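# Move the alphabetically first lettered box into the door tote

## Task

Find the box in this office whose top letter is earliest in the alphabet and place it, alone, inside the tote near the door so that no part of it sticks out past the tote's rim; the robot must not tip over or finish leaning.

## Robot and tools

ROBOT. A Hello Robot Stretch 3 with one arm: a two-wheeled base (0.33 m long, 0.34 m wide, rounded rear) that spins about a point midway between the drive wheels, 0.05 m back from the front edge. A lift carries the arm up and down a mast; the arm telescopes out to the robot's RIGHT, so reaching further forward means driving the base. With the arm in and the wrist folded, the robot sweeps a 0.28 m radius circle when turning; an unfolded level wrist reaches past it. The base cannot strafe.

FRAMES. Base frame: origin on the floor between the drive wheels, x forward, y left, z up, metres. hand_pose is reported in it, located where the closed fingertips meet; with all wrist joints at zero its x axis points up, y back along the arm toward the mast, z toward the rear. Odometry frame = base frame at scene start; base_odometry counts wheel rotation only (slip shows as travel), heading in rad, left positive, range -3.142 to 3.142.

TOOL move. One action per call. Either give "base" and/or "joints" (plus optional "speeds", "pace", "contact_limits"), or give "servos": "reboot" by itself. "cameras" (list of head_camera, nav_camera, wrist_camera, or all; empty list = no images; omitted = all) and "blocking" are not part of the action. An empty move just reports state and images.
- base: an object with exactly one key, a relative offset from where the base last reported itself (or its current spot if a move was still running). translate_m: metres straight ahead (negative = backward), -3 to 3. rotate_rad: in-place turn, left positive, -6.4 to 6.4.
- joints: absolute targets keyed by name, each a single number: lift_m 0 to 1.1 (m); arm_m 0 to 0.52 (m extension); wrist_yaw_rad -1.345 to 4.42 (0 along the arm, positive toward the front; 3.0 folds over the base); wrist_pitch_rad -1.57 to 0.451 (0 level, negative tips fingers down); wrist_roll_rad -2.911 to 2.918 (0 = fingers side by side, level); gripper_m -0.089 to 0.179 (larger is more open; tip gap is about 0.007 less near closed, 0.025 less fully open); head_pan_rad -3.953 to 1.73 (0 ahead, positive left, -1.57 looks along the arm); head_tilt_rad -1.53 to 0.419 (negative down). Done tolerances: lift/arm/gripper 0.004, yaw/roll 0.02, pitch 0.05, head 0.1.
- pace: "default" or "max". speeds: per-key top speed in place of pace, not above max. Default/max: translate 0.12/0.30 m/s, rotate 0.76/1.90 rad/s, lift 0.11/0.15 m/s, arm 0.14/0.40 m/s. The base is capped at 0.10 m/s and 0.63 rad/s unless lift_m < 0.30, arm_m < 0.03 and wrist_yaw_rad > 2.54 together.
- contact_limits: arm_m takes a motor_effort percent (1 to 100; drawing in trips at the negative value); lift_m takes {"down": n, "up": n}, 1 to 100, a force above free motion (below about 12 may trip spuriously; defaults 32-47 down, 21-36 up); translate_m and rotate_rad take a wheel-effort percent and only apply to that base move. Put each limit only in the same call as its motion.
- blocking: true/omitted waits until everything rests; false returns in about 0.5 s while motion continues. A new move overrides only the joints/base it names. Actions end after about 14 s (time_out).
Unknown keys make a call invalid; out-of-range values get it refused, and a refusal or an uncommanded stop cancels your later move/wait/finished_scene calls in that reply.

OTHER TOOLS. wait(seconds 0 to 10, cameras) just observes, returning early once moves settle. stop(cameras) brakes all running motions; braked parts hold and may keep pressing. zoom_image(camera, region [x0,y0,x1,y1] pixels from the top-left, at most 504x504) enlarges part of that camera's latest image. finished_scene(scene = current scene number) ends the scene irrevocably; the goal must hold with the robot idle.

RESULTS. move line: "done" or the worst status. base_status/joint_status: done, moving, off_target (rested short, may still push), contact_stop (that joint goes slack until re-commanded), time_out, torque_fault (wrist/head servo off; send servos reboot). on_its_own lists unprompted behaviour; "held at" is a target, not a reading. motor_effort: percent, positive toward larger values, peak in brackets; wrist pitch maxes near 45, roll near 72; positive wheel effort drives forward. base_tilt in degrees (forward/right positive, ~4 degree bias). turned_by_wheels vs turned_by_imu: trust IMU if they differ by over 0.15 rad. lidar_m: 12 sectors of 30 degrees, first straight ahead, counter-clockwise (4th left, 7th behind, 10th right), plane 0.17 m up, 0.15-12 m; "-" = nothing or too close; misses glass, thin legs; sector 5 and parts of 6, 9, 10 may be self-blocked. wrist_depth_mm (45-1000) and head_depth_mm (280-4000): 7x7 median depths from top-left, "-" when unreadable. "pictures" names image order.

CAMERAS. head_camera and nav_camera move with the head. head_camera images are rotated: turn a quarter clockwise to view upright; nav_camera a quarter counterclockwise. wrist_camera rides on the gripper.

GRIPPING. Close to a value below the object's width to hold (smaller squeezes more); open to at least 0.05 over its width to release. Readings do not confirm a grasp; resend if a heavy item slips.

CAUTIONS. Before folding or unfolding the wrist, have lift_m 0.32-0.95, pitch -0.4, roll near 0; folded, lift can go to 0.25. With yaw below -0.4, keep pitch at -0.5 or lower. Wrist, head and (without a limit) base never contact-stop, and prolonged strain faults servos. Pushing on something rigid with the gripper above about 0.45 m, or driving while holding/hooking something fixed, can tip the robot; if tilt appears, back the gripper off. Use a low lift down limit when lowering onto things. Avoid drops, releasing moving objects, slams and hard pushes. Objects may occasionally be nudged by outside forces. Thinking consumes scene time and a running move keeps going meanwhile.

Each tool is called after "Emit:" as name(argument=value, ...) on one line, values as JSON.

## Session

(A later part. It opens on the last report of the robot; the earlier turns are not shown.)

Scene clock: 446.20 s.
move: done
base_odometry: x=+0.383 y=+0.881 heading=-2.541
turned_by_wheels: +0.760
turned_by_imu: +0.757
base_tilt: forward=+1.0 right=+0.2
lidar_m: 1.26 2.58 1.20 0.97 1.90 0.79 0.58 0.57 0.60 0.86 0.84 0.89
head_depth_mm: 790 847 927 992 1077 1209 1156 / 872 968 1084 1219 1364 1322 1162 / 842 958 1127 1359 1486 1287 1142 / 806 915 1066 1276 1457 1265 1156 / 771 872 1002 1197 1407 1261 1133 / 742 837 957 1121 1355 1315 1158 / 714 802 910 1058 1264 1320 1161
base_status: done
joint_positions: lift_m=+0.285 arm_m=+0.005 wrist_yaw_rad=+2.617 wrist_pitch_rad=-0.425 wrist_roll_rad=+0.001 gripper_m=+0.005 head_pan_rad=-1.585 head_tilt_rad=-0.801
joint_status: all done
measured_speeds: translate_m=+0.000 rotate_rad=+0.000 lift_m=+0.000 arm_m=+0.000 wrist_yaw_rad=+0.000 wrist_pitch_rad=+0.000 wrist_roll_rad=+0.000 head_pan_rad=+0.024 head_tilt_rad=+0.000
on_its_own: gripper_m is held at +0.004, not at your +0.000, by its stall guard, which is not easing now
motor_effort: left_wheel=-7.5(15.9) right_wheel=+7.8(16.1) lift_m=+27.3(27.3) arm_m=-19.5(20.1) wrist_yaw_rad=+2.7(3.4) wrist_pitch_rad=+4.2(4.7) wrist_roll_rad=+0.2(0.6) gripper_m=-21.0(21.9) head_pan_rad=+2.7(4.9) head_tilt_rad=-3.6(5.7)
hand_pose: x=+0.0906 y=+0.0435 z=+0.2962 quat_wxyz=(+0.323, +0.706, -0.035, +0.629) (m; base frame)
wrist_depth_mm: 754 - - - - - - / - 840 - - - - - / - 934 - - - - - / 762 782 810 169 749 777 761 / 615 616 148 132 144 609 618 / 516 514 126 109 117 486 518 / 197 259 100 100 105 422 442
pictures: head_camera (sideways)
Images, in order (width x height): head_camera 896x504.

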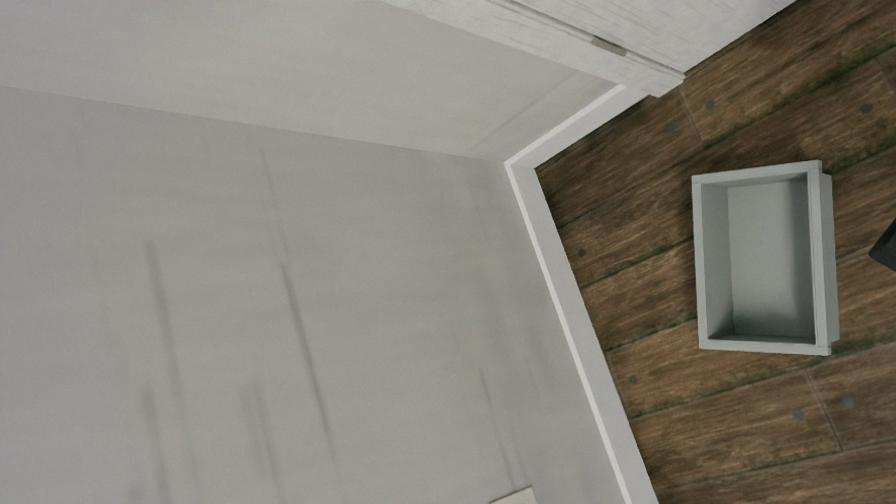

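Emit:
move(joints={"lift_m": 0.45}, pace="max", base={"translate_m": 0.043}, cameras=[])

Emit:
move(joints={"wrist_yaw_rad": 0.0}, cameras=[])

Emit:
move(joints={"arm_m": 0.235, "wrist_pitch_rad": -1.1}, cameras=["head_camera", "wrist_camera"])

Scene clock: 458.93 s.
move: done
base_odometry: x=+0.347 y=+0.857 heading=-2.541
turned_by_wheels: +0.000
turned_by_imu: +0.001
base_tilt: forward=+0.9 right=-0.3
lidar_m: 1.23 2.54 1.23 0.97 2.02 0.84 0.62 0.61 0.64 0.84 0.82 0.87
head_depth_mm: 846 927 1006 1099 1181 1264 1166 / 848 980 1125 1308 1439 1312 1140 / 811 929 1089 1330 1474 1258 1146 / 781 886 1034 1233 1447 1259 1126 / 748 849 976 1162 1403 1307 1143 / 723 813 932 1092 1325 1302 1159 / 696 784 891 1040 1230 1311 1157
base_status: done
joint_positions: lift_m=+0.450 arm_m=+0.005 wrist_yaw_rad=+2.617 wrist_pitch_rad=-0.425 wrist_roll_rad=+0.001 gripper_m=+0.005 head_pan_rad=-1.570 head_tilt_rad=-0.801
joint_status: all done
measured_speeds: all 0
on_its_own: gripper_m is held at +0.004, not at your +0.000, by its stall guard, which is not easing now
motor_effort: left_wheel=+1.2(10.3) right_wheel=+1.8(14.2) lift_m=+29.7(32.9) arm_m=-18.0(20.2) wrist_yaw_rad=+2.7(3.2) wrist_pitch_rad=+4.3(4.8) wrist_roll_rad=+0.3(0.7) gripper_m=-20.5(21.9) head_pan_rad=+3.5(4.5) head_tilt_rad=-1.6(3.0)
hand_pose: x=+0.0906 y=+0.0435 z=+0.4611 quat_wxyz=(+0.324, +0.706, -0.035, +0.629) (m; base frame)
wrist_depth_mm: 747 - - - - - - / 832 - - - - - - / - - - - - - - / - - - 169 - - - / 847 843 150 132 144 838 840 / 705 690 126 109 117 668 698 / 199 121 100 100 105 581 605
pictures: none
No camera images: "cameras" was empty.

Scene clock: 461.23 s.
move: done
base_odometry: x=+0.347 y=+0.857 heading=-2.541
turned_by_wheels: +0.000
turned_by_imu: +0.000
base_tilt: forward=+0.9 right=-0.2
lidar_m: 1.23 2.54 1.23 0.97 2.02 0.84 0.62 0.60 0.64 0.84 0.82 0.87
head_depth_mm: 843 925 999 1094 1181 1268 1160 / 847 983 1129 1299 1430 1309 1139 / 809 931 1089 1320 1473 1188 769 / 779 884 1027 1238 1461 1239 1104 / 747 849 982 1158 1391 1304 1149 / 722 812 936 1099 1320 1314 1177 / 697 779 889 1039 1243 1314 1160
base_status: not commanded
joint_positions: lift_m=+0.450 arm_m=+0.005 wrist_yaw_rad=+0.003 wrist_pitch_rad=-0.425 wrist_roll_rad=+0.001 gripper_m=+0.005 head_pan_rad=-1.570 head_tilt_rad=-0.801
joint_status: all done
measured_speeds: all 0
on_its_own: gripper_m is held at +0.004, not at your +0.000, by its stall guard, which is not easing now
motor_effort: left_wheel=+1.2(1.3) right_wheel=+1.7(2.1) lift_m=+24.2(29.6) arm_m=-14.3(17.8) wrist_yaw_rad=-2.0(5.3) wrist_pitch_rad=+4.2(4.8) wrist_roll_rad=+0.4(0.7) gripper_m=-20.3(21.4) head_pan_rad=+2.7(4.5) head_tilt_rad=-0.3(2.6)
hand_pose: x=-0.0207 y=-0.3734 z=+0.4611 quat_wxyz=(+0.691, +0.151, -0.691, -0.148) (m; base frame)
wrist_depth_mm: - - - - - - 365 / - - - - - - 384 / 495 - - - - - 418 / - - - 159 - 485 - / - - 146 131 137 516 - / - 121 126 109 117 125 - / 614 121 100 100 105 120 -
pictures: none
No camera images: "cameras" was empty.

Scene clock: 464.17 s.
move: done
base_odometry: x=+0.347 y=+0.857 heading=-2.541
turned_by_wheels: +0.000
turned_by_imu: +0.000
base_tilt: forward=+0.9 right=+0.0
lidar_m: 1.24 2.53 1.23 0.97 2.02 0.84 0.62 0.61 0.64 0.84 0.82 0.87
head_depth_mm: 845 924 1005 1098 1185 1261 1163 / 842 974 1135 1304 1441 668 564 / 815 931 1084 1321 1467 688 1137 / 778 886 1032 1236 1445 1231 1139 / 747 847 982 1164 1409 1312 1149 / 722 814 930 1087 1318 1304 1168 / 698 779 895 1033 1236 1316 1161
base_status: not commanded
joint_positions: lift_m=+0.450 arm_m=+0.235 wrist_yaw_rad=+0.003 wrist_pitch_rad=-1.107 wrist_roll_rad=+0.001 gripper_m=+0.005 head_pan_rad=-1.570 head_tilt_rad=-0.801
joint_status: all done
measured_speeds: all 0
on_its_own: gripper_m is held at +0.004, not at your +0.000, by its stall guard, which is not easing now
motor_effort: left_wheel=+1.1(1.3) right_wheel=+1.7(2.1) lift_m=+22.6(23.8) arm_m=+20.9(23.6) wrist_yaw_rad=-2.3(2.9) wrist_pitch_rad=+1.3(5.8) wrist_roll_rad=+0.3(0.6) gripper_m=-21.2(21.7) head_pan_rad=+2.6(4.1) head_tilt_rad=+1.3(2.1)
hand_pose: x=-0.0213 y=-0.4729 z=+0.3487 quat_wxyz=(+0.602, +0.373, -0.601, -0.371) (m; base frame)
wrist_depth_mm: 384 - - 621 627 - - / - - 601 599 601 504 347 / - 562 566 572 565 551 394 / 540 544 540 167 538 533 458 / 509 520 149 131 143 508 467 / 491 487 126 108 117 478 480 / 473 121 100 101 104 458 454
pictures: head_camera (sideways), wrist_camera
Images, in order (width x height): head_camera 896x504, wrist_camera 644x364.

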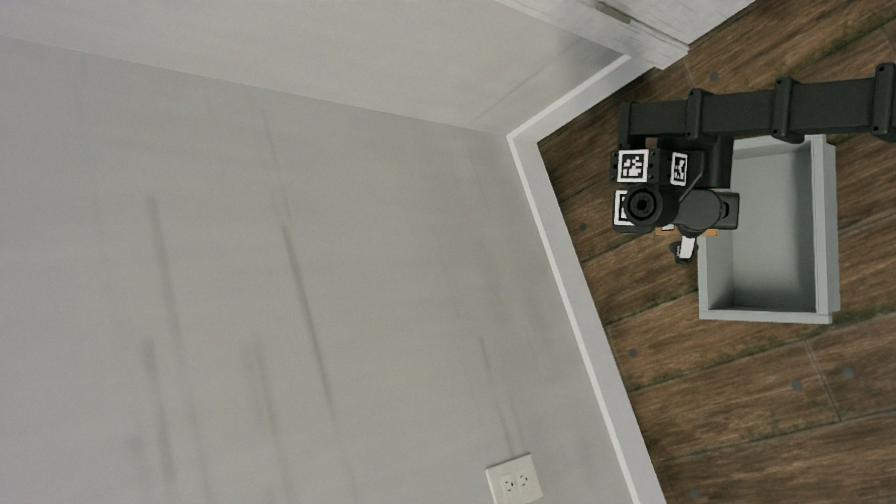

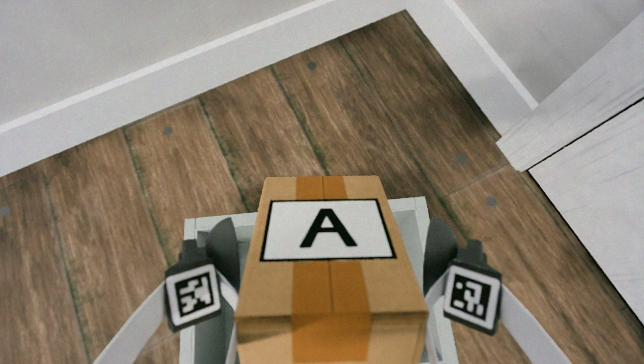

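Emit:
move(base={"translate_m": 0.025}, joints={"lift_m": 0.19}, cameras=["head_camera", "wrist_camera"])

Emit:
move(joints={"lift_m": 0.142}, speeds={"lift_m": 0.04}, contact_limits={"lift_m": {"down": 16}}, cameras=["head_camera", "wrist_camera"])

Scene clock: 484.67 s.
move: done
base_odometry: x=+0.327 y=+0.843 heading=-2.541
turned_by_wheels: +0.000
turned_by_imu: +0.001
base_tilt: forward=+1.0 right=-0.2
lidar_m: 1.22 2.52 1.24 0.97 2.09 0.87 0.64 0.63 0.66 0.83 0.81 0.86
head_depth_mm: 865 947 1041 1139 1243 1266 1165 / 832 962 1141 1323 1444 1313 1126 / 799 915 1075 1295 1475 1187 942 / 766 871 1018 1217 1437 1253 1123 / 738 838 968 1141 1383 1310 1144 / 707 803 918 1072 1295 1311 1166 / 687 769 876 1013 1213 1313 1172
base_status: done
joint_positions: lift_m=+0.190 arm_m=+0.235 wrist_yaw_rad=+0.003 wrist_pitch_rad=-1.108 wrist_roll_rad=+0.001 gripper_m=+0.005 head_pan_rad=-1.570 head_tilt_rad=-0.800
joint_status: all done
measured_speeds: all 0
on_its_own: gripper_m is held at +0.004, not at your +0.000, by its stall guard, which is not easing now
motor_effort: left_wheel=+6.8(10.0) right_wheel=+4.4(9.5) lift_m=+21.4(23.7) arm_m=+20.3(21.1) wrist_yaw_rad=-2.5(2.9) wrist_pitch_rad=+1.3(1.6) wrist_roll_rad=+0.4(0.6) gripper_m=-20.4(22.4) head_pan_rad=+2.0(3.9) head_tilt_rad=+1.8(2.4)
hand_pose: x=-0.0213 y=-0.4728 z=+0.0887 quat_wxyz=(+0.602, +0.373, -0.601, -0.372) (m; base frame)
wrist_depth_mm: 325 322 322 321 318 317 319 / 306 306 307 307 304 171 165 / 159 174 174 182 191 200 - / - 213 226 166 242 - - / - - 146 131 137 - - / - - 126 108 117 121 - / - 93 100 100 102 115 -
pictures: head_camera (sideways), wrist_camera
Images, in order (width x height): head_camera 896x504, wrist_camera 644x364.

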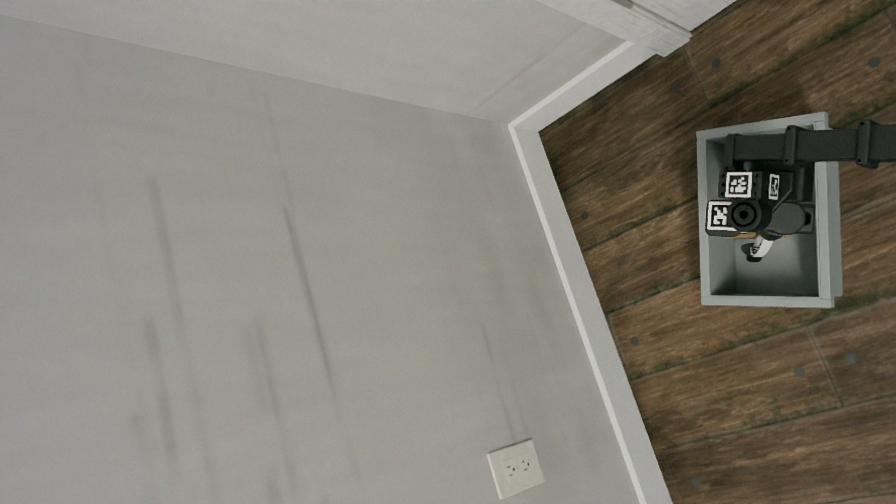

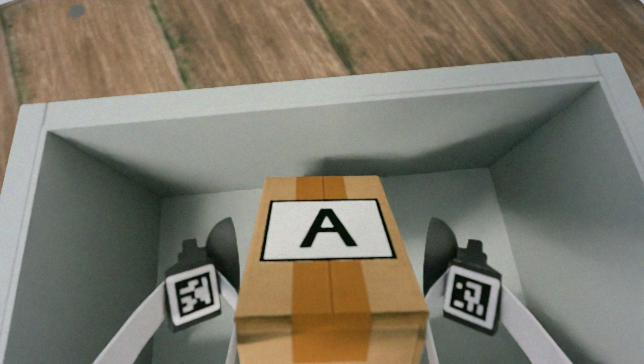

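Scene clock: 486.37 s.
move: done
base_odometry: x=+0.327 y=+0.843 heading=-2.541
turned_by_wheels: +0.000
turned_by_imu: +0.000
base_tilt: forward=+0.9 right=-0.2
lidar_m: 1.22 2.52 1.24 0.97 2.09 0.87 0.64 0.63 0.66 0.83 0.81 0.85
head_depth_mm: 860 951 1040 1134 1241 1269 1168 / 836 957 1146 1326 1448 1306 1152 / 797 924 1062 1300 1474 1237 922 / 767 874 1014 1211 1442 1266 1124 / 736 837 966 1138 1384 1310 1143 / 711 800 921 1074 1313 1309 1152 / 688 767 875 1018 1220 1305 1162
base_status: not commanded
joint_positions: lift_m=+0.142 arm_m=+0.235 wrist_yaw_rad=+0.003 wrist_pitch_rad=-1.108 wrist_roll_rad=+0.001 gripper_m=+0.005 head_pan_rad=-1.570 head_tilt_rad=-0.800
joint_status: all done
measured_speeds: all 0
on_its_own: gripper_m is held at +0.004, not at your +0.000, by its stall guard, which is not easing now
motor_effort: left_wheel=+6.7(6.9) right_wheel=+4.7(4.9) lift_m=+22.7(23.5) arm_m=+20.6(21.0) wrist_yaw_rad=-1.9(2.6) wrist_pitch_rad=+1.0(1.5) wrist_roll_rad=+0.4(0.7) gripper_m=-20.2(21.7) head_pan_rad=+3.5(4.1) head_tilt_rad=-0.8(1.9)
contact_limits: lift_m down 16 (down: maximum 72; up: maximum 65)
hand_pose: x=-0.0213 y=-0.4727 z=+0.0406 quat_wxyz=(+0.602, +0.373, -0.601, -0.372) (m; base frame)
wrist_depth_mm: 268 114 115 115 116 119 124 / 124 127 132 140 149 153 151 / 155 166 172 182 189 196 - / - 202 206 157 - - - / - - 145 131 137 - - / - 121 126 109 117 124 - / - 121 102 100 105 120 187
pictures: head_camera (sideways), wrist_camera
Images, in order (width x height): head_camera 896x504, wrist_camera 644x364.

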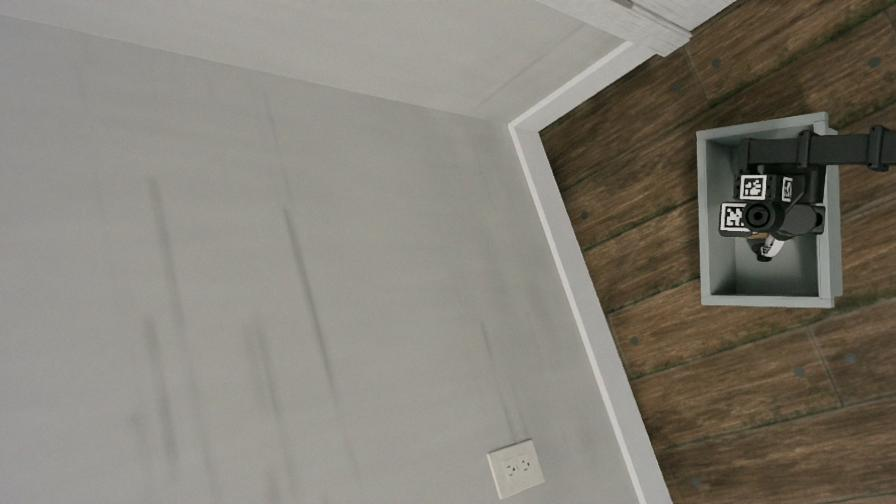

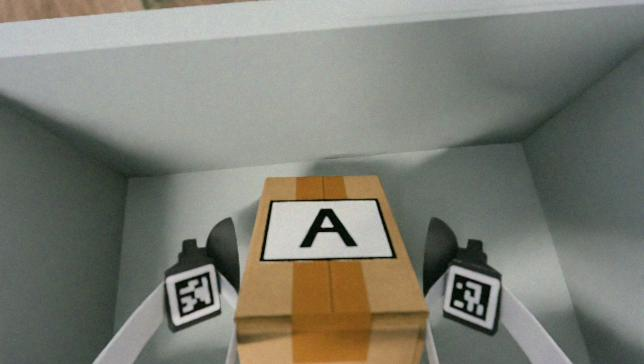

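Emit:
move(joints={"lift_m": 0.126}, speeds={"lift_m": 0.03}, contact_limits={"lift_m": {"down": 16}}, cameras=["wrist_camera"])

Scene clock: 490.60 s.
move: done
base_odometry: x=+0.327 y=+0.843 heading=-2.541
turned_by_wheels: +0.000
turned_by_imu: +0.001
base_tilt: forward=+1.1 right=-0.3
lidar_m: 1.22 2.53 1.24 0.98 2.10 0.87 0.64 0.63 0.66 0.83 0.81 0.86
head_depth_mm: 857 947 1037 1136 1244 1269 1169 / 833 958 1134 1327 1438 1316 1144 / 799 915 1072 1299 1468 1233 919 / 770 873 1011 1211 1434 1266 1117 / 736 837 965 1146 1391 1311 1150 / 712 801 918 1078 1294 1307 1160 / 685 767 878 1017 1226 1315 1163
base_status: not commanded
joint_positions: lift_m=+0.126 arm_m=+0.235 wrist_yaw_rad=+0.003 wrist_pitch_rad=-1.104 wrist_roll_rad=+0.001 gripper_m=+0.005 head_pan_rad=-1.570 head_tilt_rad=-0.800
joint_status: all done
measured_speeds: all 0
on_its_own: gripper_m is held at +0.004, not at your +0.000, by its stall guard, which is not easing now
motor_effort: left_wheel=+6.6(6.9) right_wheel=+4.8(4.9) lift_m=+19.5(29.5) arm_m=+20.0(20.4) wrist_yaw_rad=-1.6(2.6) wrist_pitch_rad=+0.4(1.6) wrist_roll_rad=+0.3(0.6) gripper_m=-21.0(21.9) head_pan_rad=+2.6(3.9) head_tilt_rad=+1.2(2.0)
contact_limits: lift_m down 16 (down: maximum 72; up: maximum 65)
hand_pose: x=-0.0214 y=-0.4738 z=+0.0251 quat_wxyz=(+0.602, +0.371, -0.602, -0.370) (m; base frame)
wrist_depth_mm: 104 107 107 114 115 118 123 / 123 126 130 137 148 151 149 / 153 163 171 176 183 192 - / - 196 198 144 150 196 - / - 193 147 122 144 189 - / - 183 125 106 112 178 179 / - 171 110 100 109 170 172
pictures: wrist_camera
Images, in order (width x height): wrist_camera 644x364.

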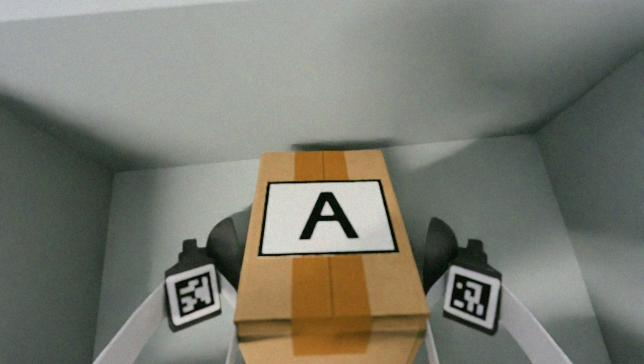

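Emit:
move(joints={"gripper_m": 0.05}, cameras=["wrist_camera"])

Emit:
move(joints={"gripper_m": 0.13}, cameras=["wrist_camera"])

Scene clock: 496.73 s.
move: done
base_odometry: x=+0.327 y=+0.843 heading=-2.541
turned_by_wheels: +0.000
turned_by_imu: +0.001
base_tilt: forward=+1.0 right=-0.2
lidar_m: 1.21 2.51 1.24 0.98 2.09 0.87 0.64 0.63 0.66 0.83 0.81 0.86
head_depth_mm: 861 955 1040 1146 1248 1271 1156 / 837 958 1137 1324 1440 1309 1143 / 800 918 1075 1293 1478 1236 919 / 769 877 1010 1209 1438 1256 1122 / 739 837 966 1140 1394 1300 1138 / 711 796 924 1080 1296 1306 1160 / 686 770 874 1017 1221 1309 1169
base_status: not commanded
joint_positions: lift_m=+0.126 arm_m=+0.235 wrist_yaw_rad=+0.003 wrist_pitch_rad=-1.104 wrist_roll_rad=+0.001 gripper_m=+0.051 head_pan_rad=-1.570 head_tilt_rad=-0.800
joint_status: all done
measured_speeds: all 0
motor_effort: left_wheel=+6.8(7.0) right_wheel=+4.3(5.0) lift_m=+21.9(21.9) arm_m=+19.5(20.0) wrist_yaw_rad=-1.9(2.1) wrist_pitch_rad=+0.5(0.8) wrist_roll_rad=+0.5(0.6) gripper_m=-10.6(69.1) head_pan_rad=+2.6(3.3) head_tilt_rad=+1.0(1.6)
contact_limits: lift_m down 16 (down: maximum 72; up: maximum 65)
hand_pose: x=-0.0214 y=-0.4738 z=+0.0251 quat_wxyz=(+0.602, +0.371, -0.602, -0.371) (m; base frame)
wrist_depth_mm: 104 107 107 115 115 118 122 / 122 126 130 139 148 151 150 / 154 164 171 172 184 192 - / - 196 199 144 155 197 - / - 193 147 122 144 190 - / - 183 125 106 111 176 179 / - 172 110 100 109 169 172
pictures: wrist_camera
Images, in order (width x height): wrist_camera 644x364.

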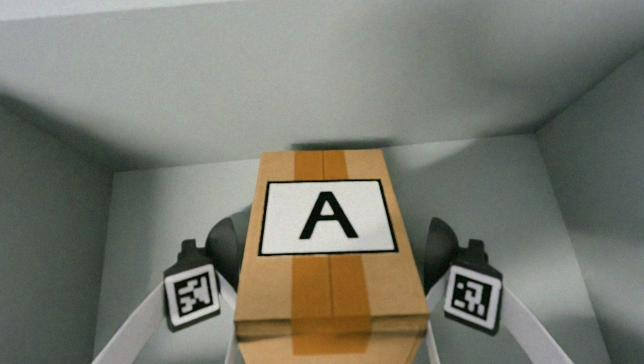

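Scene clock: 498.07 s.
move: done
base_odometry: x=+0.327 y=+0.843 heading=-2.541
turned_by_wheels: +0.000
turned_by_imu: +0.000
base_tilt: forward=+1.0 right=-0.2
lidar_m: 1.22 2.52 1.24 0.98 2.09 0.87 0.64 0.63 0.66 0.83 0.81 0.86
head_depth_mm: 862 950 1036 1134 1246 1261 1163 / 837 966 1137 1322 1447 1313 1142 / 802 917 1077 1295 1480 1242 919 / 771 875 1012 1209 1440 1259 1122 / 737 836 959 1136 1392 1314 1143 / 710 801 925 1085 1303 1304 1155 / 689 767 880 1022 1212 1313 1158
base_status: not commanded
joint_positions: lift_m=+0.126 arm_m=+0.235 wrist_yaw_rad=+0.003 wrist_pitch_rad=-1.105 wrist_roll_rad=+0.001 gripper_m=+0.130 head_pan_rad=-1.570 head_tilt_rad=-0.800
joint_status: all done
measured_speeds: all 0
motor_effort: left_wheel=+6.9(6.9) right_wheel=+4.4(5.1) lift_m=+22.6(22.8) arm_m=+19.4(20.0) wrist_yaw_rad=-1.5(2.1) wrist_pitch_rad=+1.0(1.0) wrist_roll_rad=+0.4(0.5) gripper_m=-0.6(87.5) head_pan_rad=+1.2(3.6) head_tilt_rad=+0.1(1.6)
contact_limits: lift_m down 16 (down: maximum 72; up: maximum 65)
hand_pose: x=-0.0214 y=-0.4735 z=+0.0249 quat_wxyz=(+0.602, +0.372, -0.601, -0.371) (m; base frame)
wrist_depth_mm: 104 107 107 115 117 118 123 / 123 126 132 140 149 152 149 / 154 164 170 179 182 189 - / - 199 198 149 196 196 - / - 193 190 141 186 188 - / - 124 179 135 137 124 180 / - 172 174 128 131 169 103
pictures: wrist_camera
Images, in order (width x height): wrist_camera 644x364.

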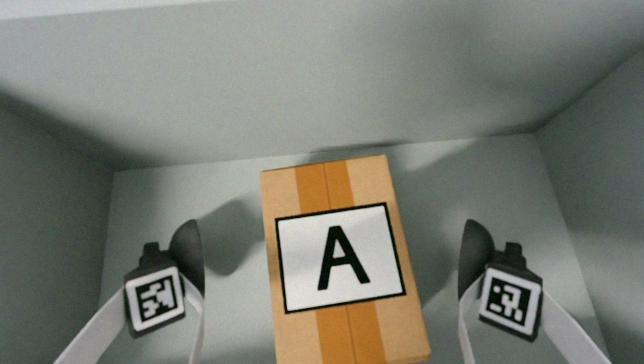

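Emit:
move(joints={"lift_m": 0.5}, cameras=["head_camera"])

Emit:
move(joints={"gripper_m": 0.0, "wrist_pitch_rad": -0.4, "head_tilt_rad": -0.8}, cameras=["head_camera", "wrist_camera"])

Scene clock: 510.77 s.
move: done
base_odometry: x=+0.327 y=+0.843 heading=-2.541
turned_by_wheels: +0.000
turned_by_imu: +0.001
base_tilt: forward=+1.0 right=-0.3
lidar_m: 1.22 2.53 1.24 0.97 2.08 0.87 0.64 0.63 0.66 0.83 0.81 0.85
head_depth_mm: 860 949 1039 1135 1246 1268 1161 / 839 960 1141 1318 1431 593 524 / 800 915 1071 1301 1465 669 1135 / 766 875 1016 1214 1429 1232 1146 / 738 838 961 1141 1393 1313 1150 / 712 799 920 1079 1299 1315 1163 / 687 766 879 1018 1221 1319 1163
base_status: not commanded
joint_positions: lift_m=+0.500 arm_m=+0.235 wrist_yaw_rad=+0.003 wrist_pitch_rad=-1.105 wrist_roll_rad=+0.001 gripper_m=+0.130 head_pan_rad=-1.570 head_tilt_rad=-0.800
joint_status: all done
measured_speeds: all 0
motor_effort: left_wheel=+6.8(7.0) right_wheel=+4.2(4.9) lift_m=+30.4(33.3) arm_m=+19.2(19.7) wrist_yaw_rad=-2.0(2.5) wrist_pitch_rad=+0.8(1.1) wrist_roll_rad=+0.3(0.6) gripper_m=-0.3(1.8) head_pan_rad=+2.3(3.5) head_tilt_rad=+0.8(1.4)
hand_pose: x=-0.0214 y=-0.4735 z=+0.3989 quat_wxyz=(+0.602, +0.372, -0.601, -0.371) (m; base frame)
wrist_depth_mm: 380 - - - 664 - - / - - - 644 645 - 358 / - 611 621 620 617 604 406 / 587 592 592 590 586 590 490 / 565 555 577 572 - 554 488 / 543 124 - 482 - 123 524 / - 503 410 - - 492 502
pictures: head_camera (sideways)
Images, in order (width x height): head_camera 896x504.

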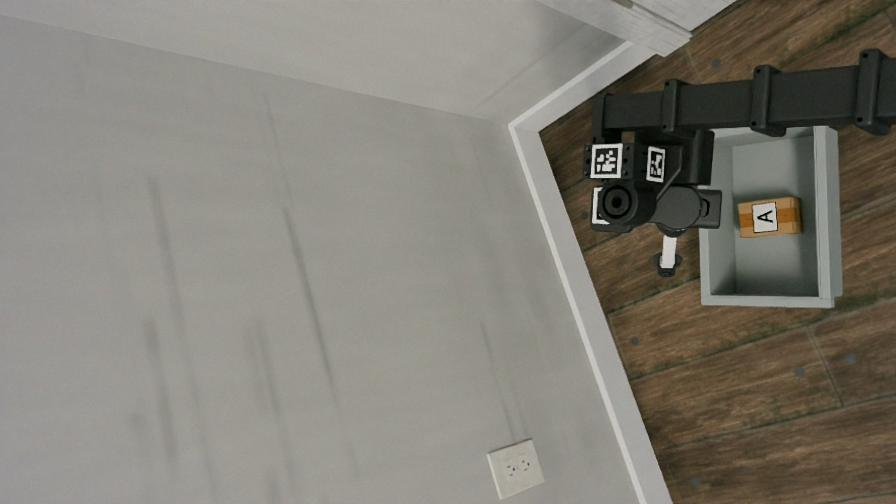

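Scene clock: 512.60 s.
move: done
base_odometry: x=+0.327 y=+0.843 heading=-2.541
turned_by_wheels: +0.000
turned_by_imu: +0.000
base_tilt: forward=+0.8 right=-0.1
lidar_m: 1.22 2.53 1.24 0.97 2.09 0.87 0.64 0.63 0.66 0.83 0.81 0.86
head_depth_mm: 857 946 1042 1127 1246 1269 1162 / 833 959 1138 1329 1423 593 524 / 798 915 1072 1296 747 682 1151 / 767 874 1017 1210 1416 1247 1145 / 739 836 964 1140 1388 1323 1147 / 711 804 920 1073 1300 1306 1165 / 687 770 878 1022 1214 1310 1159
base_status: not commanded
joint_positions: lift_m=+0.500 arm_m=+0.235 wrist_yaw_rad=+0.003 wrist_pitch_rad=-0.421 wrist_roll_rad=+0.001 gripper_m=+0.000 head_pan_rad=-1.570 head_tilt_rad=-0.800
joint_status: all done
measured_speeds: all 0
motor_effort: left_wheel=+6.6(6.9) right_wheel=+4.5(5.0) lift_m=+28.8(30.7) arm_m=+18.9(19.3) wrist_yaw_rad=-1.8(2.4) wrist_pitch_rad=+3.7(6.3) wrist_roll_rad=+0.6(0.6) gripper_m=-2.0(86.3) head_pan_rad=+2.1(3.2) head_tilt_rad=+0.5(1.6)
hand_pose: x=-0.0209 y=-0.6040 z=+0.5120 quat_wxyz=(+0.692, +0.149, -0.691, -0.147) (m; base frame)
wrist_depth_mm: 289 313 349 378 - - - / 304 334 373 - - - - / 324 356 388 - - - - / 345 377 - - - - - / 365 - - 149 - - - / 387 - - 128 124 - - / - - 107 642 626 - 346
pictures: head_camera (sideways), wrist_camera
Images, in order (width x height): head_camera 896x504, wrist_camera 644x364.

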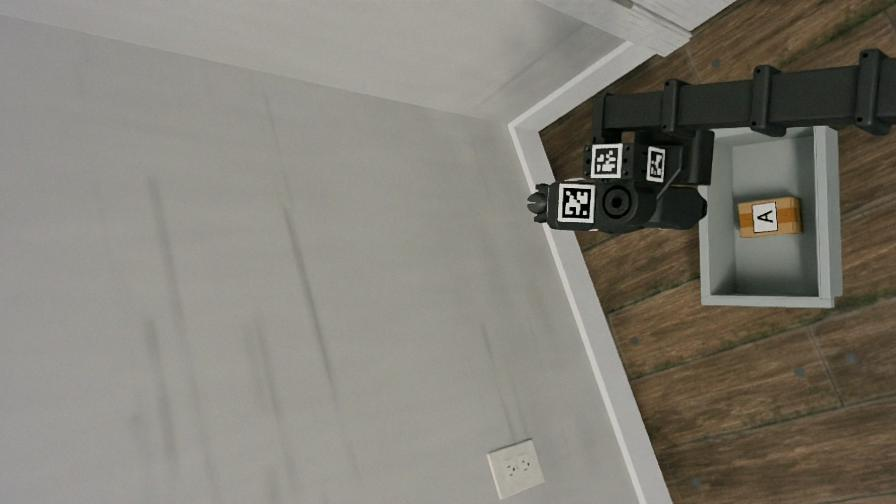

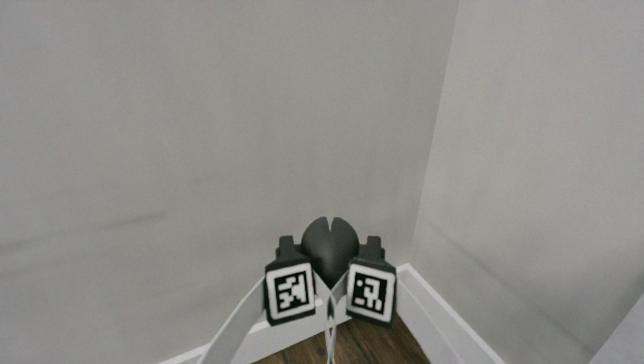

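Emit:
move(joints={"arm_m": 0.03, "lift_m": 0.9}, cameras=["head_camera"])

Emit:
move(joints={"arm_m": 0.26, "head_tilt_rad": -0.5}, cameras=["head_camera"])

Emit:
move(joints={"lift_m": 0.3, "head_tilt_rad": -0.8}, cameras=["head_camera"])

Emit:
move(joints={"lift_m": 0.3, "head_tilt_rad": -1.1}, cameras=["head_camera"])

Scene clock: 521.27 s.
move: done
base_odometry: x=+0.327 y=+0.843 heading=-2.541
turned_by_wheels: +0.000
turned_by_imu: +0.001
base_tilt: forward=+0.9 right=-0.1
lidar_m: 1.22 2.53 1.24 0.98 2.08 0.87 0.64 0.63 0.66 0.83 0.81 0.86
head_depth_mm: 859 948 1034 1110 - - 1140 / 837 962 1141 1266 - - 1134 / 801 914 1075 312 - - 1146 / 772 874 1022 1179 1406 1261 1146 / 738 836 966 1146 1395 1308 1143 / 712 801 915 1074 1303 1315 1165 / 687 773 876 1013 1217 1308 1159
base_status: not commanded
joint_positions: lift_m=+0.900 arm_m=+0.030 wrist_yaw_rad=+0.003 wrist_pitch_rad=-0.419 wrist_roll_rad=+0.001 gripper_m=+0.000 head_pan_rad=-1.570 head_tilt_rad=-0.800
joint_status: all done
measured_speeds: all 0
motor_effort: left_wheel=+6.8(7.0) right_wheel=+4.6(5.0) lift_m=+30.3(33.1) arm_m=-12.8(22.9) wrist_yaw_rad=-1.8(2.1) wrist_pitch_rad=+3.6(3.9) wrist_roll_rad=+0.5(0.6) gripper_m=-1.2(3.0) head_pan_rad=+1.5(3.5) head_tilt_rad=+0.0(1.9)
hand_pose: x=-0.0209 y=-0.3992 z=+0.9124 quat_wxyz=(+0.692, +0.148, -0.691, -0.147) (m; base frame)
wrist_depth_mm: - - - - - - 360 / - - - - - - 372 / - - - - - - 391 / - - - - - - 428 / - - - 149 - - 469 / - - - 128 124 554 - / - 694 107 - - 607 -
pictures: head_camera (sideways)
Images, in order (width x height): head_camera 896x504.

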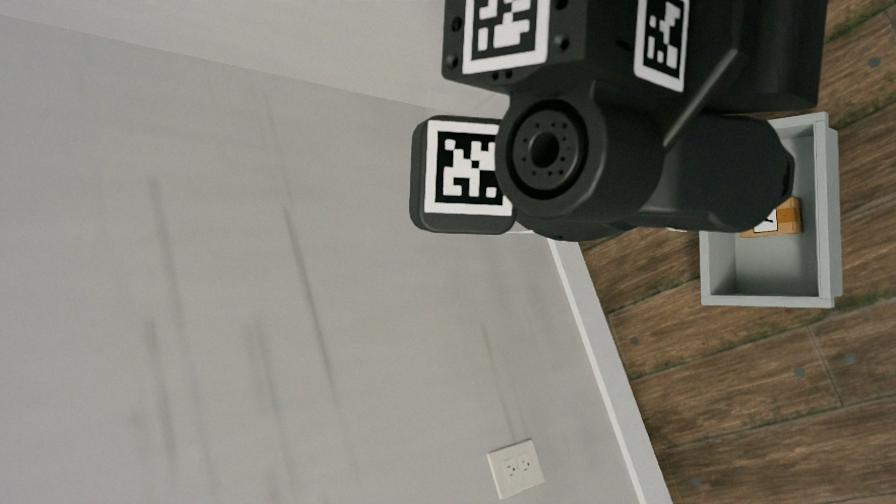

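Scene clock: 524.20 s.
move: done
base_odometry: x=+0.327 y=+0.843 heading=-2.541
turned_by_wheels: +0.000
turned_by_imu: +0.000
base_tilt: forward=+1.0 right=-0.1
lidar_m: 1.22 2.52 1.24 0.97 2.09 0.87 0.64 0.63 0.66 0.83 0.81 0.85
head_depth_mm: 822 881 939 399 352 1126 1183 / 790 863 957 384 387 1298 1317 / 761 825 908 404 415 1297 1341 / 732 794 867 951 1063 1208 1311 / 704 762 830 915 1020 1143 1269 / 678 734 794 871 962 1072 1207 / 657 704 763 834 921 1022 1149
base_status: not commanded
joint_positions: lift_m=+0.900 arm_m=+0.260 wrist_yaw_rad=+0.003 wrist_pitch_rad=-0.419 wrist_roll_rad=+0.001 gripper_m=+0.000 head_pan_rad=-1.570 head_tilt_rad=-0.498
joint_status: all done
measured_speeds: all 0
motor_effort: left_wheel=+6.8(6.9) right_wheel=+4.5(5.0) lift_m=+28.7(30.6) arm_m=+21.7(24.5) wrist_yaw_rad=-1.7(2.1) wrist_pitch_rad=+3.6(3.7) wrist_roll_rad=+0.3(0.6) gripper_m=-1.2(2.7) head_pan_rad=+2.0(3.1) head_tilt_rad=+0.8(4.0)
hand_pose: x=-0.0209 y=-0.6292 z=+0.9124 quat_wxyz=(+0.692, +0.148, -0.691, -0.147) (m; base frame)
wrist_depth_mm: 273 295 328 370 - - - / 290 314 356 385 - - - / 308 338 375 - - - - / 327 361 394 - - - - / 352 384 - 150 - - - / 376 - - 129 124 - - / 388 - 107 - - - -
pictures: head_camera (sideways)
Images, in order (width x height): head_camera 896x504.

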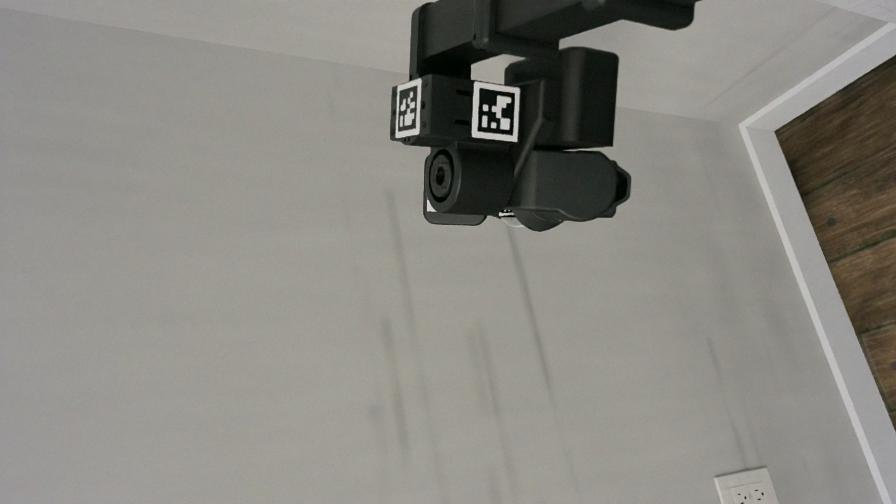

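Scene clock: 530.50 s.
move: done
base_odometry: x=+0.327 y=+0.843 heading=-2.541
turned_by_wheels: +0.000
turned_by_imu: +0.001
base_tilt: forward=+1.1 right=-0.2
lidar_m: 1.22 2.52 1.25 0.97 2.09 0.87 0.64 0.63 0.66 0.83 0.81 0.85
head_depth_mm: 859 953 1036 1131 1245 1273 1163 / 834 963 1136 1313 1440 1290 1110 / 800 914 1073 1297 1468 813 1129 / 770 874 1016 1214 1433 1239 1151 / 741 834 965 1145 1391 1317 1157 / 712 800 916 1071 1307 1314 1158 / 687 768 878 1020 1216 1318 1160
base_status: not commanded
joint_positions: lift_m=+0.300 arm_m=+0.260 wrist_yaw_rad=+0.003 wrist_pitch_rad=-0.419 wrist_roll_rad=+0.001 gripper_m=+0.000 head_pan_rad=-1.570 head_tilt_rad=-0.800
joint_status: all done
measured_speeds: all 0
motor_effort: left_wheel=+6.7(7.0) right_wheel=+4.5(5.3) lift_m=+20.4(27.4) arm_m=+11.8(21.5) wrist_yaw_rad=-1.9(2.2) wrist_pitch_rad=+3.4(3.8) wrist_roll_rad=+0.3(0.7) gripper_m=-2.0(3.2) head_pan_rad=+2.0(3.3) head_tilt_rad=-5.1(6.1)
hand_pose: x=-0.0209 y=-0.6292 z=+0.3124 quat_wxyz=(+0.692, +0.148, -0.691, -0.147) (m; base frame)
wrist_depth_mm: 271 297 331 371 - - - / 289 315 354 382 - - - / 308 335 376 - - - - / 327 362 391 - - - - / 344 381 - 149 583 - - / 374 411 123 128 518 484 - / - - 437 445 446 444 391
pictures: head_camera (sideways)
Images, in order (width x height): head_camera 896x504.

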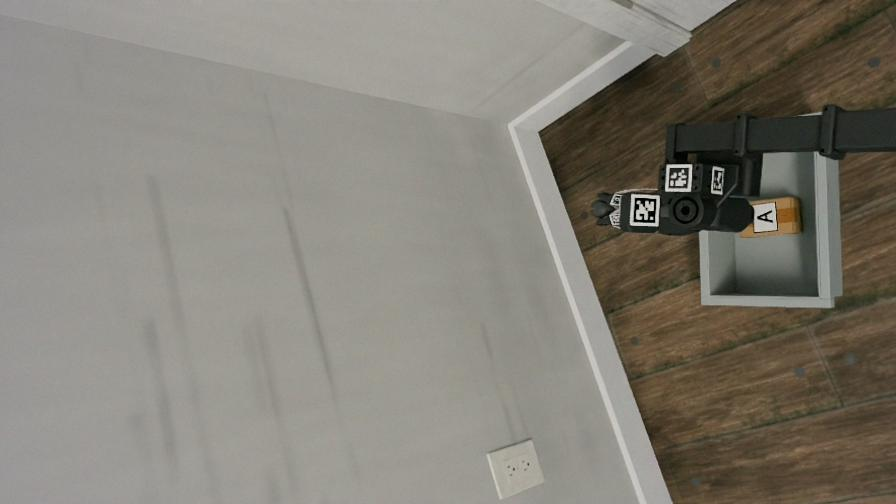

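Scene clock: 531.23 s.
move: done
base_odometry: x=+0.327 y=+0.843 heading=-2.541
turned_by_wheels: +0.000
turned_by_imu: +0.000
base_tilt: forward=+1.0 right=-0.1
lidar_m: 1.22 2.52 1.24 0.98 2.08 0.87 0.64 0.63 0.66 0.83 0.81 0.86
head_depth_mm: 971 1094 1236 1351 1294 1196 1099 / 987 1206 1478 1406 1277 722 658 / 942 1154 1446 897 1266 1031 963 / 901 1084 1375 1394 1280 1191 969 / 859 1024 1291 1430 1294 1195 1112 / 816 978 1207 1406 1300 1197 1113 / 786 933 1121 1383 1303 1203 1122
base_status: not commanded
joint_positions: lift_m=+0.300 arm_m=+0.260 wrist_yaw_rad=+0.003 wrist_pitch_rad=-0.419 wrist_roll_rad=+0.001 gripper_m=+0.000 head_pan_rad=-1.570 head_tilt_rad=-1.104
joint_status: all done
measured_speeds: all 0
motor_effort: left_wheel=+6.8(6.9) right_wheel=+4.4(5.1) lift_m=+20.6(20.9) arm_m=+10.2(11.6) wrist_yaw_rad=-1.5(2.1) wrist_pitch_rad=+3.4(3.6) wrist_roll_rad=+0.4(0.5) gripper_m=-1.5(2.3) head_pan_rad=+1.2(2.4) head_tilt_rad=-6.4(8.6)
hand_pose: x=-0.0209 y=-0.6292 z=+0.3124 quat_wxyz=(+0.692, +0.148, -0.691, -0.147) (m; base frame)
wrist_depth_mm: 273 298 330 368 - - - / 288 315 356 383 - - - / 306 338 377 - - - - / 327 361 394 - - - - / 349 382 - 149 610 - - / 372 420 123 129 517 483 - / - - 436 447 444 443 392
pictures: head_camera (sideways)
Images, in order (width x height): head_camera 896x504.

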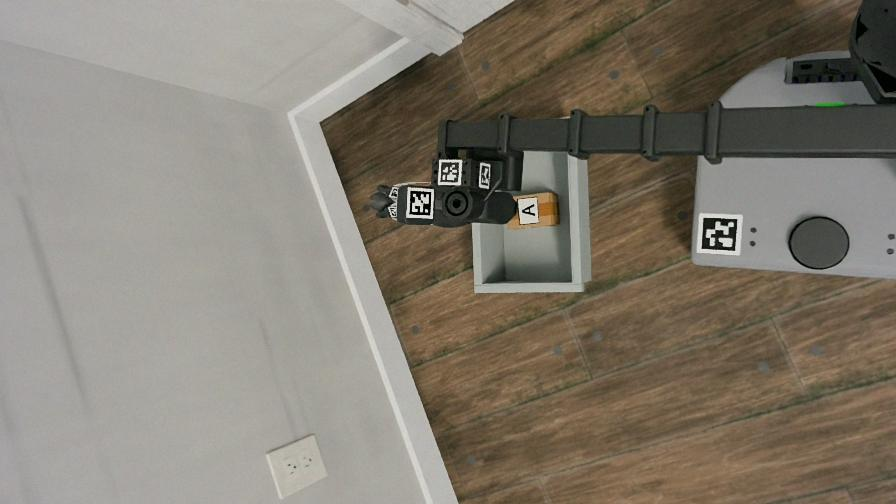

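Emit:
move(joints={"arm_m": 0.0, "lift_m": 0.4}, pace="max", cameras=[])

Emit:
move(joints={"wrist_yaw_rad": 2.7}, pace="max", cameras=[])

Emit:
move(joints={"lift_m": 0.28}, pace="max", base={"rotate_rad": 0.602}, cameras=[])

Emit:
move(base={"translate_m": 1.83}, pace="max", cameras=[])

Emit:
move(base={"rotate_rad": 1.389}, pace="max", joints={"head_pan_rad": -1.635, "head_tilt_rad": -0.5}, cameras=["head_camera"])

Scene clock: 573.00 s.
move: done
base_odometry: x=+0.327 y=+0.843 heading=-2.541
turned_by_wheels: +0.000
turned_by_imu: +0.001
base_tilt: forward=+1.1 right=-0.2
lidar_m: 1.22 2.52 1.24 0.97 2.09 0.87 0.64 0.63 0.66 0.83 0.81 0.85
head_depth_mm: 970 1093 1223 1356 1291 1193 1103 / 990 1208 1450 1417 1279 610 571 / 938 1145 1468 1407 1268 663 974 / 894 1081 1362 1420 1273 1049 972 / 852 1025 1277 1421 1303 1193 1116 / 824 971 1202 1404 1308 1204 1118 / 788 930 1126 1366 1306 1205 1112
base_status: not commanded
joint_positions: lift_m=+0.400 arm_m=+0.002 wrist_yaw_rad=+0.002 wrist_pitch_rad=-0.418 wrist_roll_rad=+0.001 gripper_m=+0.000 head_pan_rad=-1.570 head_tilt_rad=-1.101
joint_status: all done
joint sent to its limit — arm_m, lower limit.
measured_speeds: all 0
motor_effort: left_wheel=+6.7(6.9) right_wheel=+4.5(5.0) lift_m=+26.1(31.8) arm_m=-20.2(22.4) wrist_yaw_rad=-1.5(2.0) wrist_pitch_rad=+2.9(3.6) wrist_roll_rad=+0.3(0.6) gripper_m=-1.2(2.6) head_pan_rad=+2.7(2.7) head_tilt_rad=-1.1(2.3)
hand_pose: x=-0.0210 y=-0.3711 z=+0.4126 quat_wxyz=(+0.692, +0.148, -0.692, -0.146) (m; base frame)
wrist_depth_mm: - - - - - - 368 / 460 - - - - - 387 / 480 - - - - - 422 / - - - - - - 448 / - - - 149 785 526 - / - 630 628 128 631 595 - / 558 569 107 - 481 563 488
pictures: none
No camera images: "cameras" was empty.

Scene clock: 574.70 s.
move: done
base_odometry: x=+0.327 y=+0.843 heading=-2.541
turned_by_wheels: +0.000
turned_by_imu: +0.000
base_tilt: forward=+1.0 right=-0.2
lidar_m: 1.22 2.52 1.24 0.97 2.09 0.87 0.64 0.63 0.66 0.83 0.81 0.86
head_depth_mm: 971 1097 1230 1360 1295 1188 1101 / 986 1216 1439 1418 1286 610 571 / 938 1149 1457 1410 1285 713 976 / 893 1091 1365 1415 1283 697 958 / 854 1023 1282 1424 1302 1191 1114 / 820 970 1203 1397 1294 1207 1118 / 787 928 1118 1366 1305 1207 1119
base_status: not commanded
joint_positions: lift_m=+0.400 arm_m=+0.002 wrist_yaw_rad=+2.697 wrist_pitch_rad=-0.418 wrist_roll_rad=+0.001 gripper_m=+0.000 head_pan_rad=-1.570 head_tilt_rad=-1.100
joint_status: all done
measured_speeds: all 0
motor_effort: left_wheel=+6.7(6.9) right_wheel=+4.4(5.2) lift_m=+20.8(26.2) arm_m=-19.6(20.6) wrist_yaw_rad=+3.6(9.5) wrist_pitch_rad=+3.2(3.6) wrist_roll_rad=+0.3(0.6) gripper_m=-2.5(2.6) head_pan_rad=+0.8(2.5) head_tilt_rad=-1.6(2.1)
hand_pose: x=+0.0753 y=+0.0557 z=+0.4126 quat_wxyz=(+0.296, +0.707, -0.009, +0.642) (m; base frame)
wrist_depth_mm: - - - - - - - / - 851 - - - - - / - - - - - - - / - - - - - - - / 196 783 796 155 788 779 791 / 182 663 653 128 640 656 673 / 189 559 534 549 541 564 570
pictures: none
No camera images: "cameras" was empty.

Scene clock: 576.43 s.
move: done
base_odometry: x=+0.327 y=+0.843 heading=-1.939
turned_by_wheels: +0.602
turned_by_imu: +0.600
base_tilt: forward=+1.0 right=+0.0
lidar_m: 2.44 1.16 0.97 1.72 0.82 0.64 0.63 0.68 0.82 0.81 0.88 1.33
head_depth_mm: 792 952 1174 1389 1260 1183 1098 / 812 968 1223 1402 1265 1019 690 / 822 989 1251 1417 1300 760 964 / 844 1021 1299 1430 1296 812 960 / 866 1052 1347 1419 1302 1204 1117 / 881 1080 1394 1424 1310 1203 1120 / 907 1111 1439 1432 1304 1204 1125
base_status: done
joint_positions: lift_m=+0.280 arm_m=+0.002 wrist_yaw_rad=+2.697 wrist_pitch_rad=-0.418 wrist_roll_rad=+0.001 gripper_m=+0.000 head_pan_rad=-1.570 head_tilt_rad=-1.100
joint_status: all done
measured_speeds: all 0
motor_effort: left_wheel=-6.5(14.1) right_wheel=+8.9(16.0) lift_m=+23.0(23.0) arm_m=-20.4(20.4) wrist_yaw_rad=+2.8(3.9) wrist_pitch_rad=+3.2(3.6) wrist_roll_rad=+0.2(0.5) gripper_m=-1.6(2.5) head_pan_rad=+2.3(2.5) head_tilt_rad=-1.4(2.1)
hand_pose: x=+0.0753 y=+0.0558 z=+0.2926 quat_wxyz=(+0.296, +0.707, -0.009, +0.642) (m; base frame)
wrist_depth_mm: - - - - - - - / - - - - - - - / - - - - - - - / 770 757 777 759 758 763 753 / 195 619 615 155 616 616 606 / 181 514 497 128 498 509 508 / 190 267 258 428 422 440 440
pictures: none
No camera images: "cameras" was empty.

Scene clock: 583.97 s.
move: done
base_odometry: x=-0.332 y=-0.864 heading=-1.939
turned_by_wheels: +0.000
turned_by_imu: -0.002
base_tilt: forward=+0.9 right=-0.2
lidar_m: 0.72 0.88 0.70 0.69 0.75 1.13 2.42 1.32 1.05 1.04 1.13 1.33
head_depth_mm: 1026 1229 1486 1419 1299 1188 1097 / 1043 1258 1503 1403 1303 1024 691 / 1076 1284 1518 1421 1298 759 957 / 1083 1318 1540 1413 1287 812 958 / 1120 1348 1546 1423 1297 1206 1115 / 1145 1385 1563 1425 1301 1200 1116 / 1171 1438 1569 1435 1304 1204 1121
base_status: done
joint_positions: lift_m=+0.280 arm_m=+0.002 wrist_yaw_rad=+2.697 wrist_pitch_rad=-0.418 wrist_roll_rad=+0.001 gripper_m=+0.000 head_pan_rad=-1.570 head_tilt_rad=-1.100
joint_status: not commanded
measured_speeds: all 0
motor_effort: left_wheel=+5.2(12.8) right_wheel=-0.6(19.5) lift_m=+29.5(30.7) arm_m=-6.6(20.4) wrist_yaw_rad=+3.1(3.7) wrist_pitch_rad=+3.2(3.6) wrist_roll_rad=+0.2(0.7) gripper_m=-1.3(3.0) head_pan_rad=+1.9(3.5) head_tilt_rad=-2.7(3.1)
hand_pose: x=+0.0752 y=+0.0558 z=+0.2926 quat_wxyz=(+0.296, +0.707, -0.009, +0.642) (m; base frame)
wrist_depth_mm: - - - 720 738 - - / - - - 769 781 - - / - - - 839 904 943 - / - 684 728 765 769 734 726 / 195 612 612 155 627 619 619 / 180 512 495 128 493 513 514 / 190 264 258 427 425 441 447
pictures: none
No camera images: "cameras" was empty.

Scene clock: 585.97 s.
move: done
base_odometry: x=-0.332 y=-0.864 heading=-0.550
turned_by_wheels: +1.389
turned_by_imu: +1.384
base_tilt: forward=+1.2 right=-0.1
lidar_m: 0.69 0.71 0.91 2.42 1.59 1.10 1.04 1.06 1.15 0.71 0.72 0.73
head_depth_mm: 1134 1233 1260 822 690 1637 1353 / 1121 1224 1239 821 689 1611 1347 / 1118 1220 1232 820 664 1611 1343 / 1112 1201 1229 817 659 1473 1305 / 1100 1196 1224 817 658 970 1340 / 1103 1195 1220 810 656 963 1333 / 1095 1190 1205 808 653 1486 1300
base_status: done
joint_positions: lift_m=+0.280 arm_m=+0.002 wrist_yaw_rad=+2.697 wrist_pitch_rad=-0.418 wrist_roll_rad=+0.001 gripper_m=+0.000 head_pan_rad=-1.634 head_tilt_rad=-0.493
joint_status: all done
measured_speeds: all 0
motor_effort: left_wheel=-9.3(16.8) right_wheel=+8.8(17.4) lift_m=+29.1(29.7) arm_m=-15.6(15.6) wrist_yaw_rad=+2.9(3.5) wrist_pitch_rad=+3.4(3.6) wrist_roll_rad=+0.4(0.7) gripper_m=-1.5(2.6) head_pan_rad=-3.6(4.8) head_tilt_rad=-0.5(4.0)
hand_pose: x=+0.0752 y=+0.0558 z=+0.2926 quat_wxyz=(+0.296, +0.707, -0.009, +0.642) (m; base frame)
wrist_depth_mm: - - - - 786 - - / - - - - 866 - - / - - - - 925 - - / 780 768 760 766 753 719 - / 195 622 618 155 618 621 591 / 181 515 497 128 492 514 509 / 190 263 259 426 434 439 439
pictures: head_camera (sideways)
Images, in order (width x height): head_camera 896x504.

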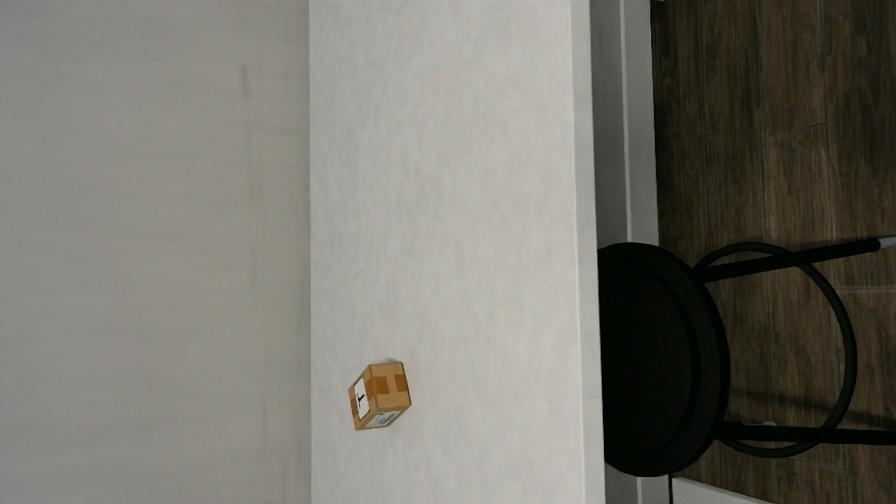

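Emit:
finished_scene(scene=1)

The scene is finished: the task was done.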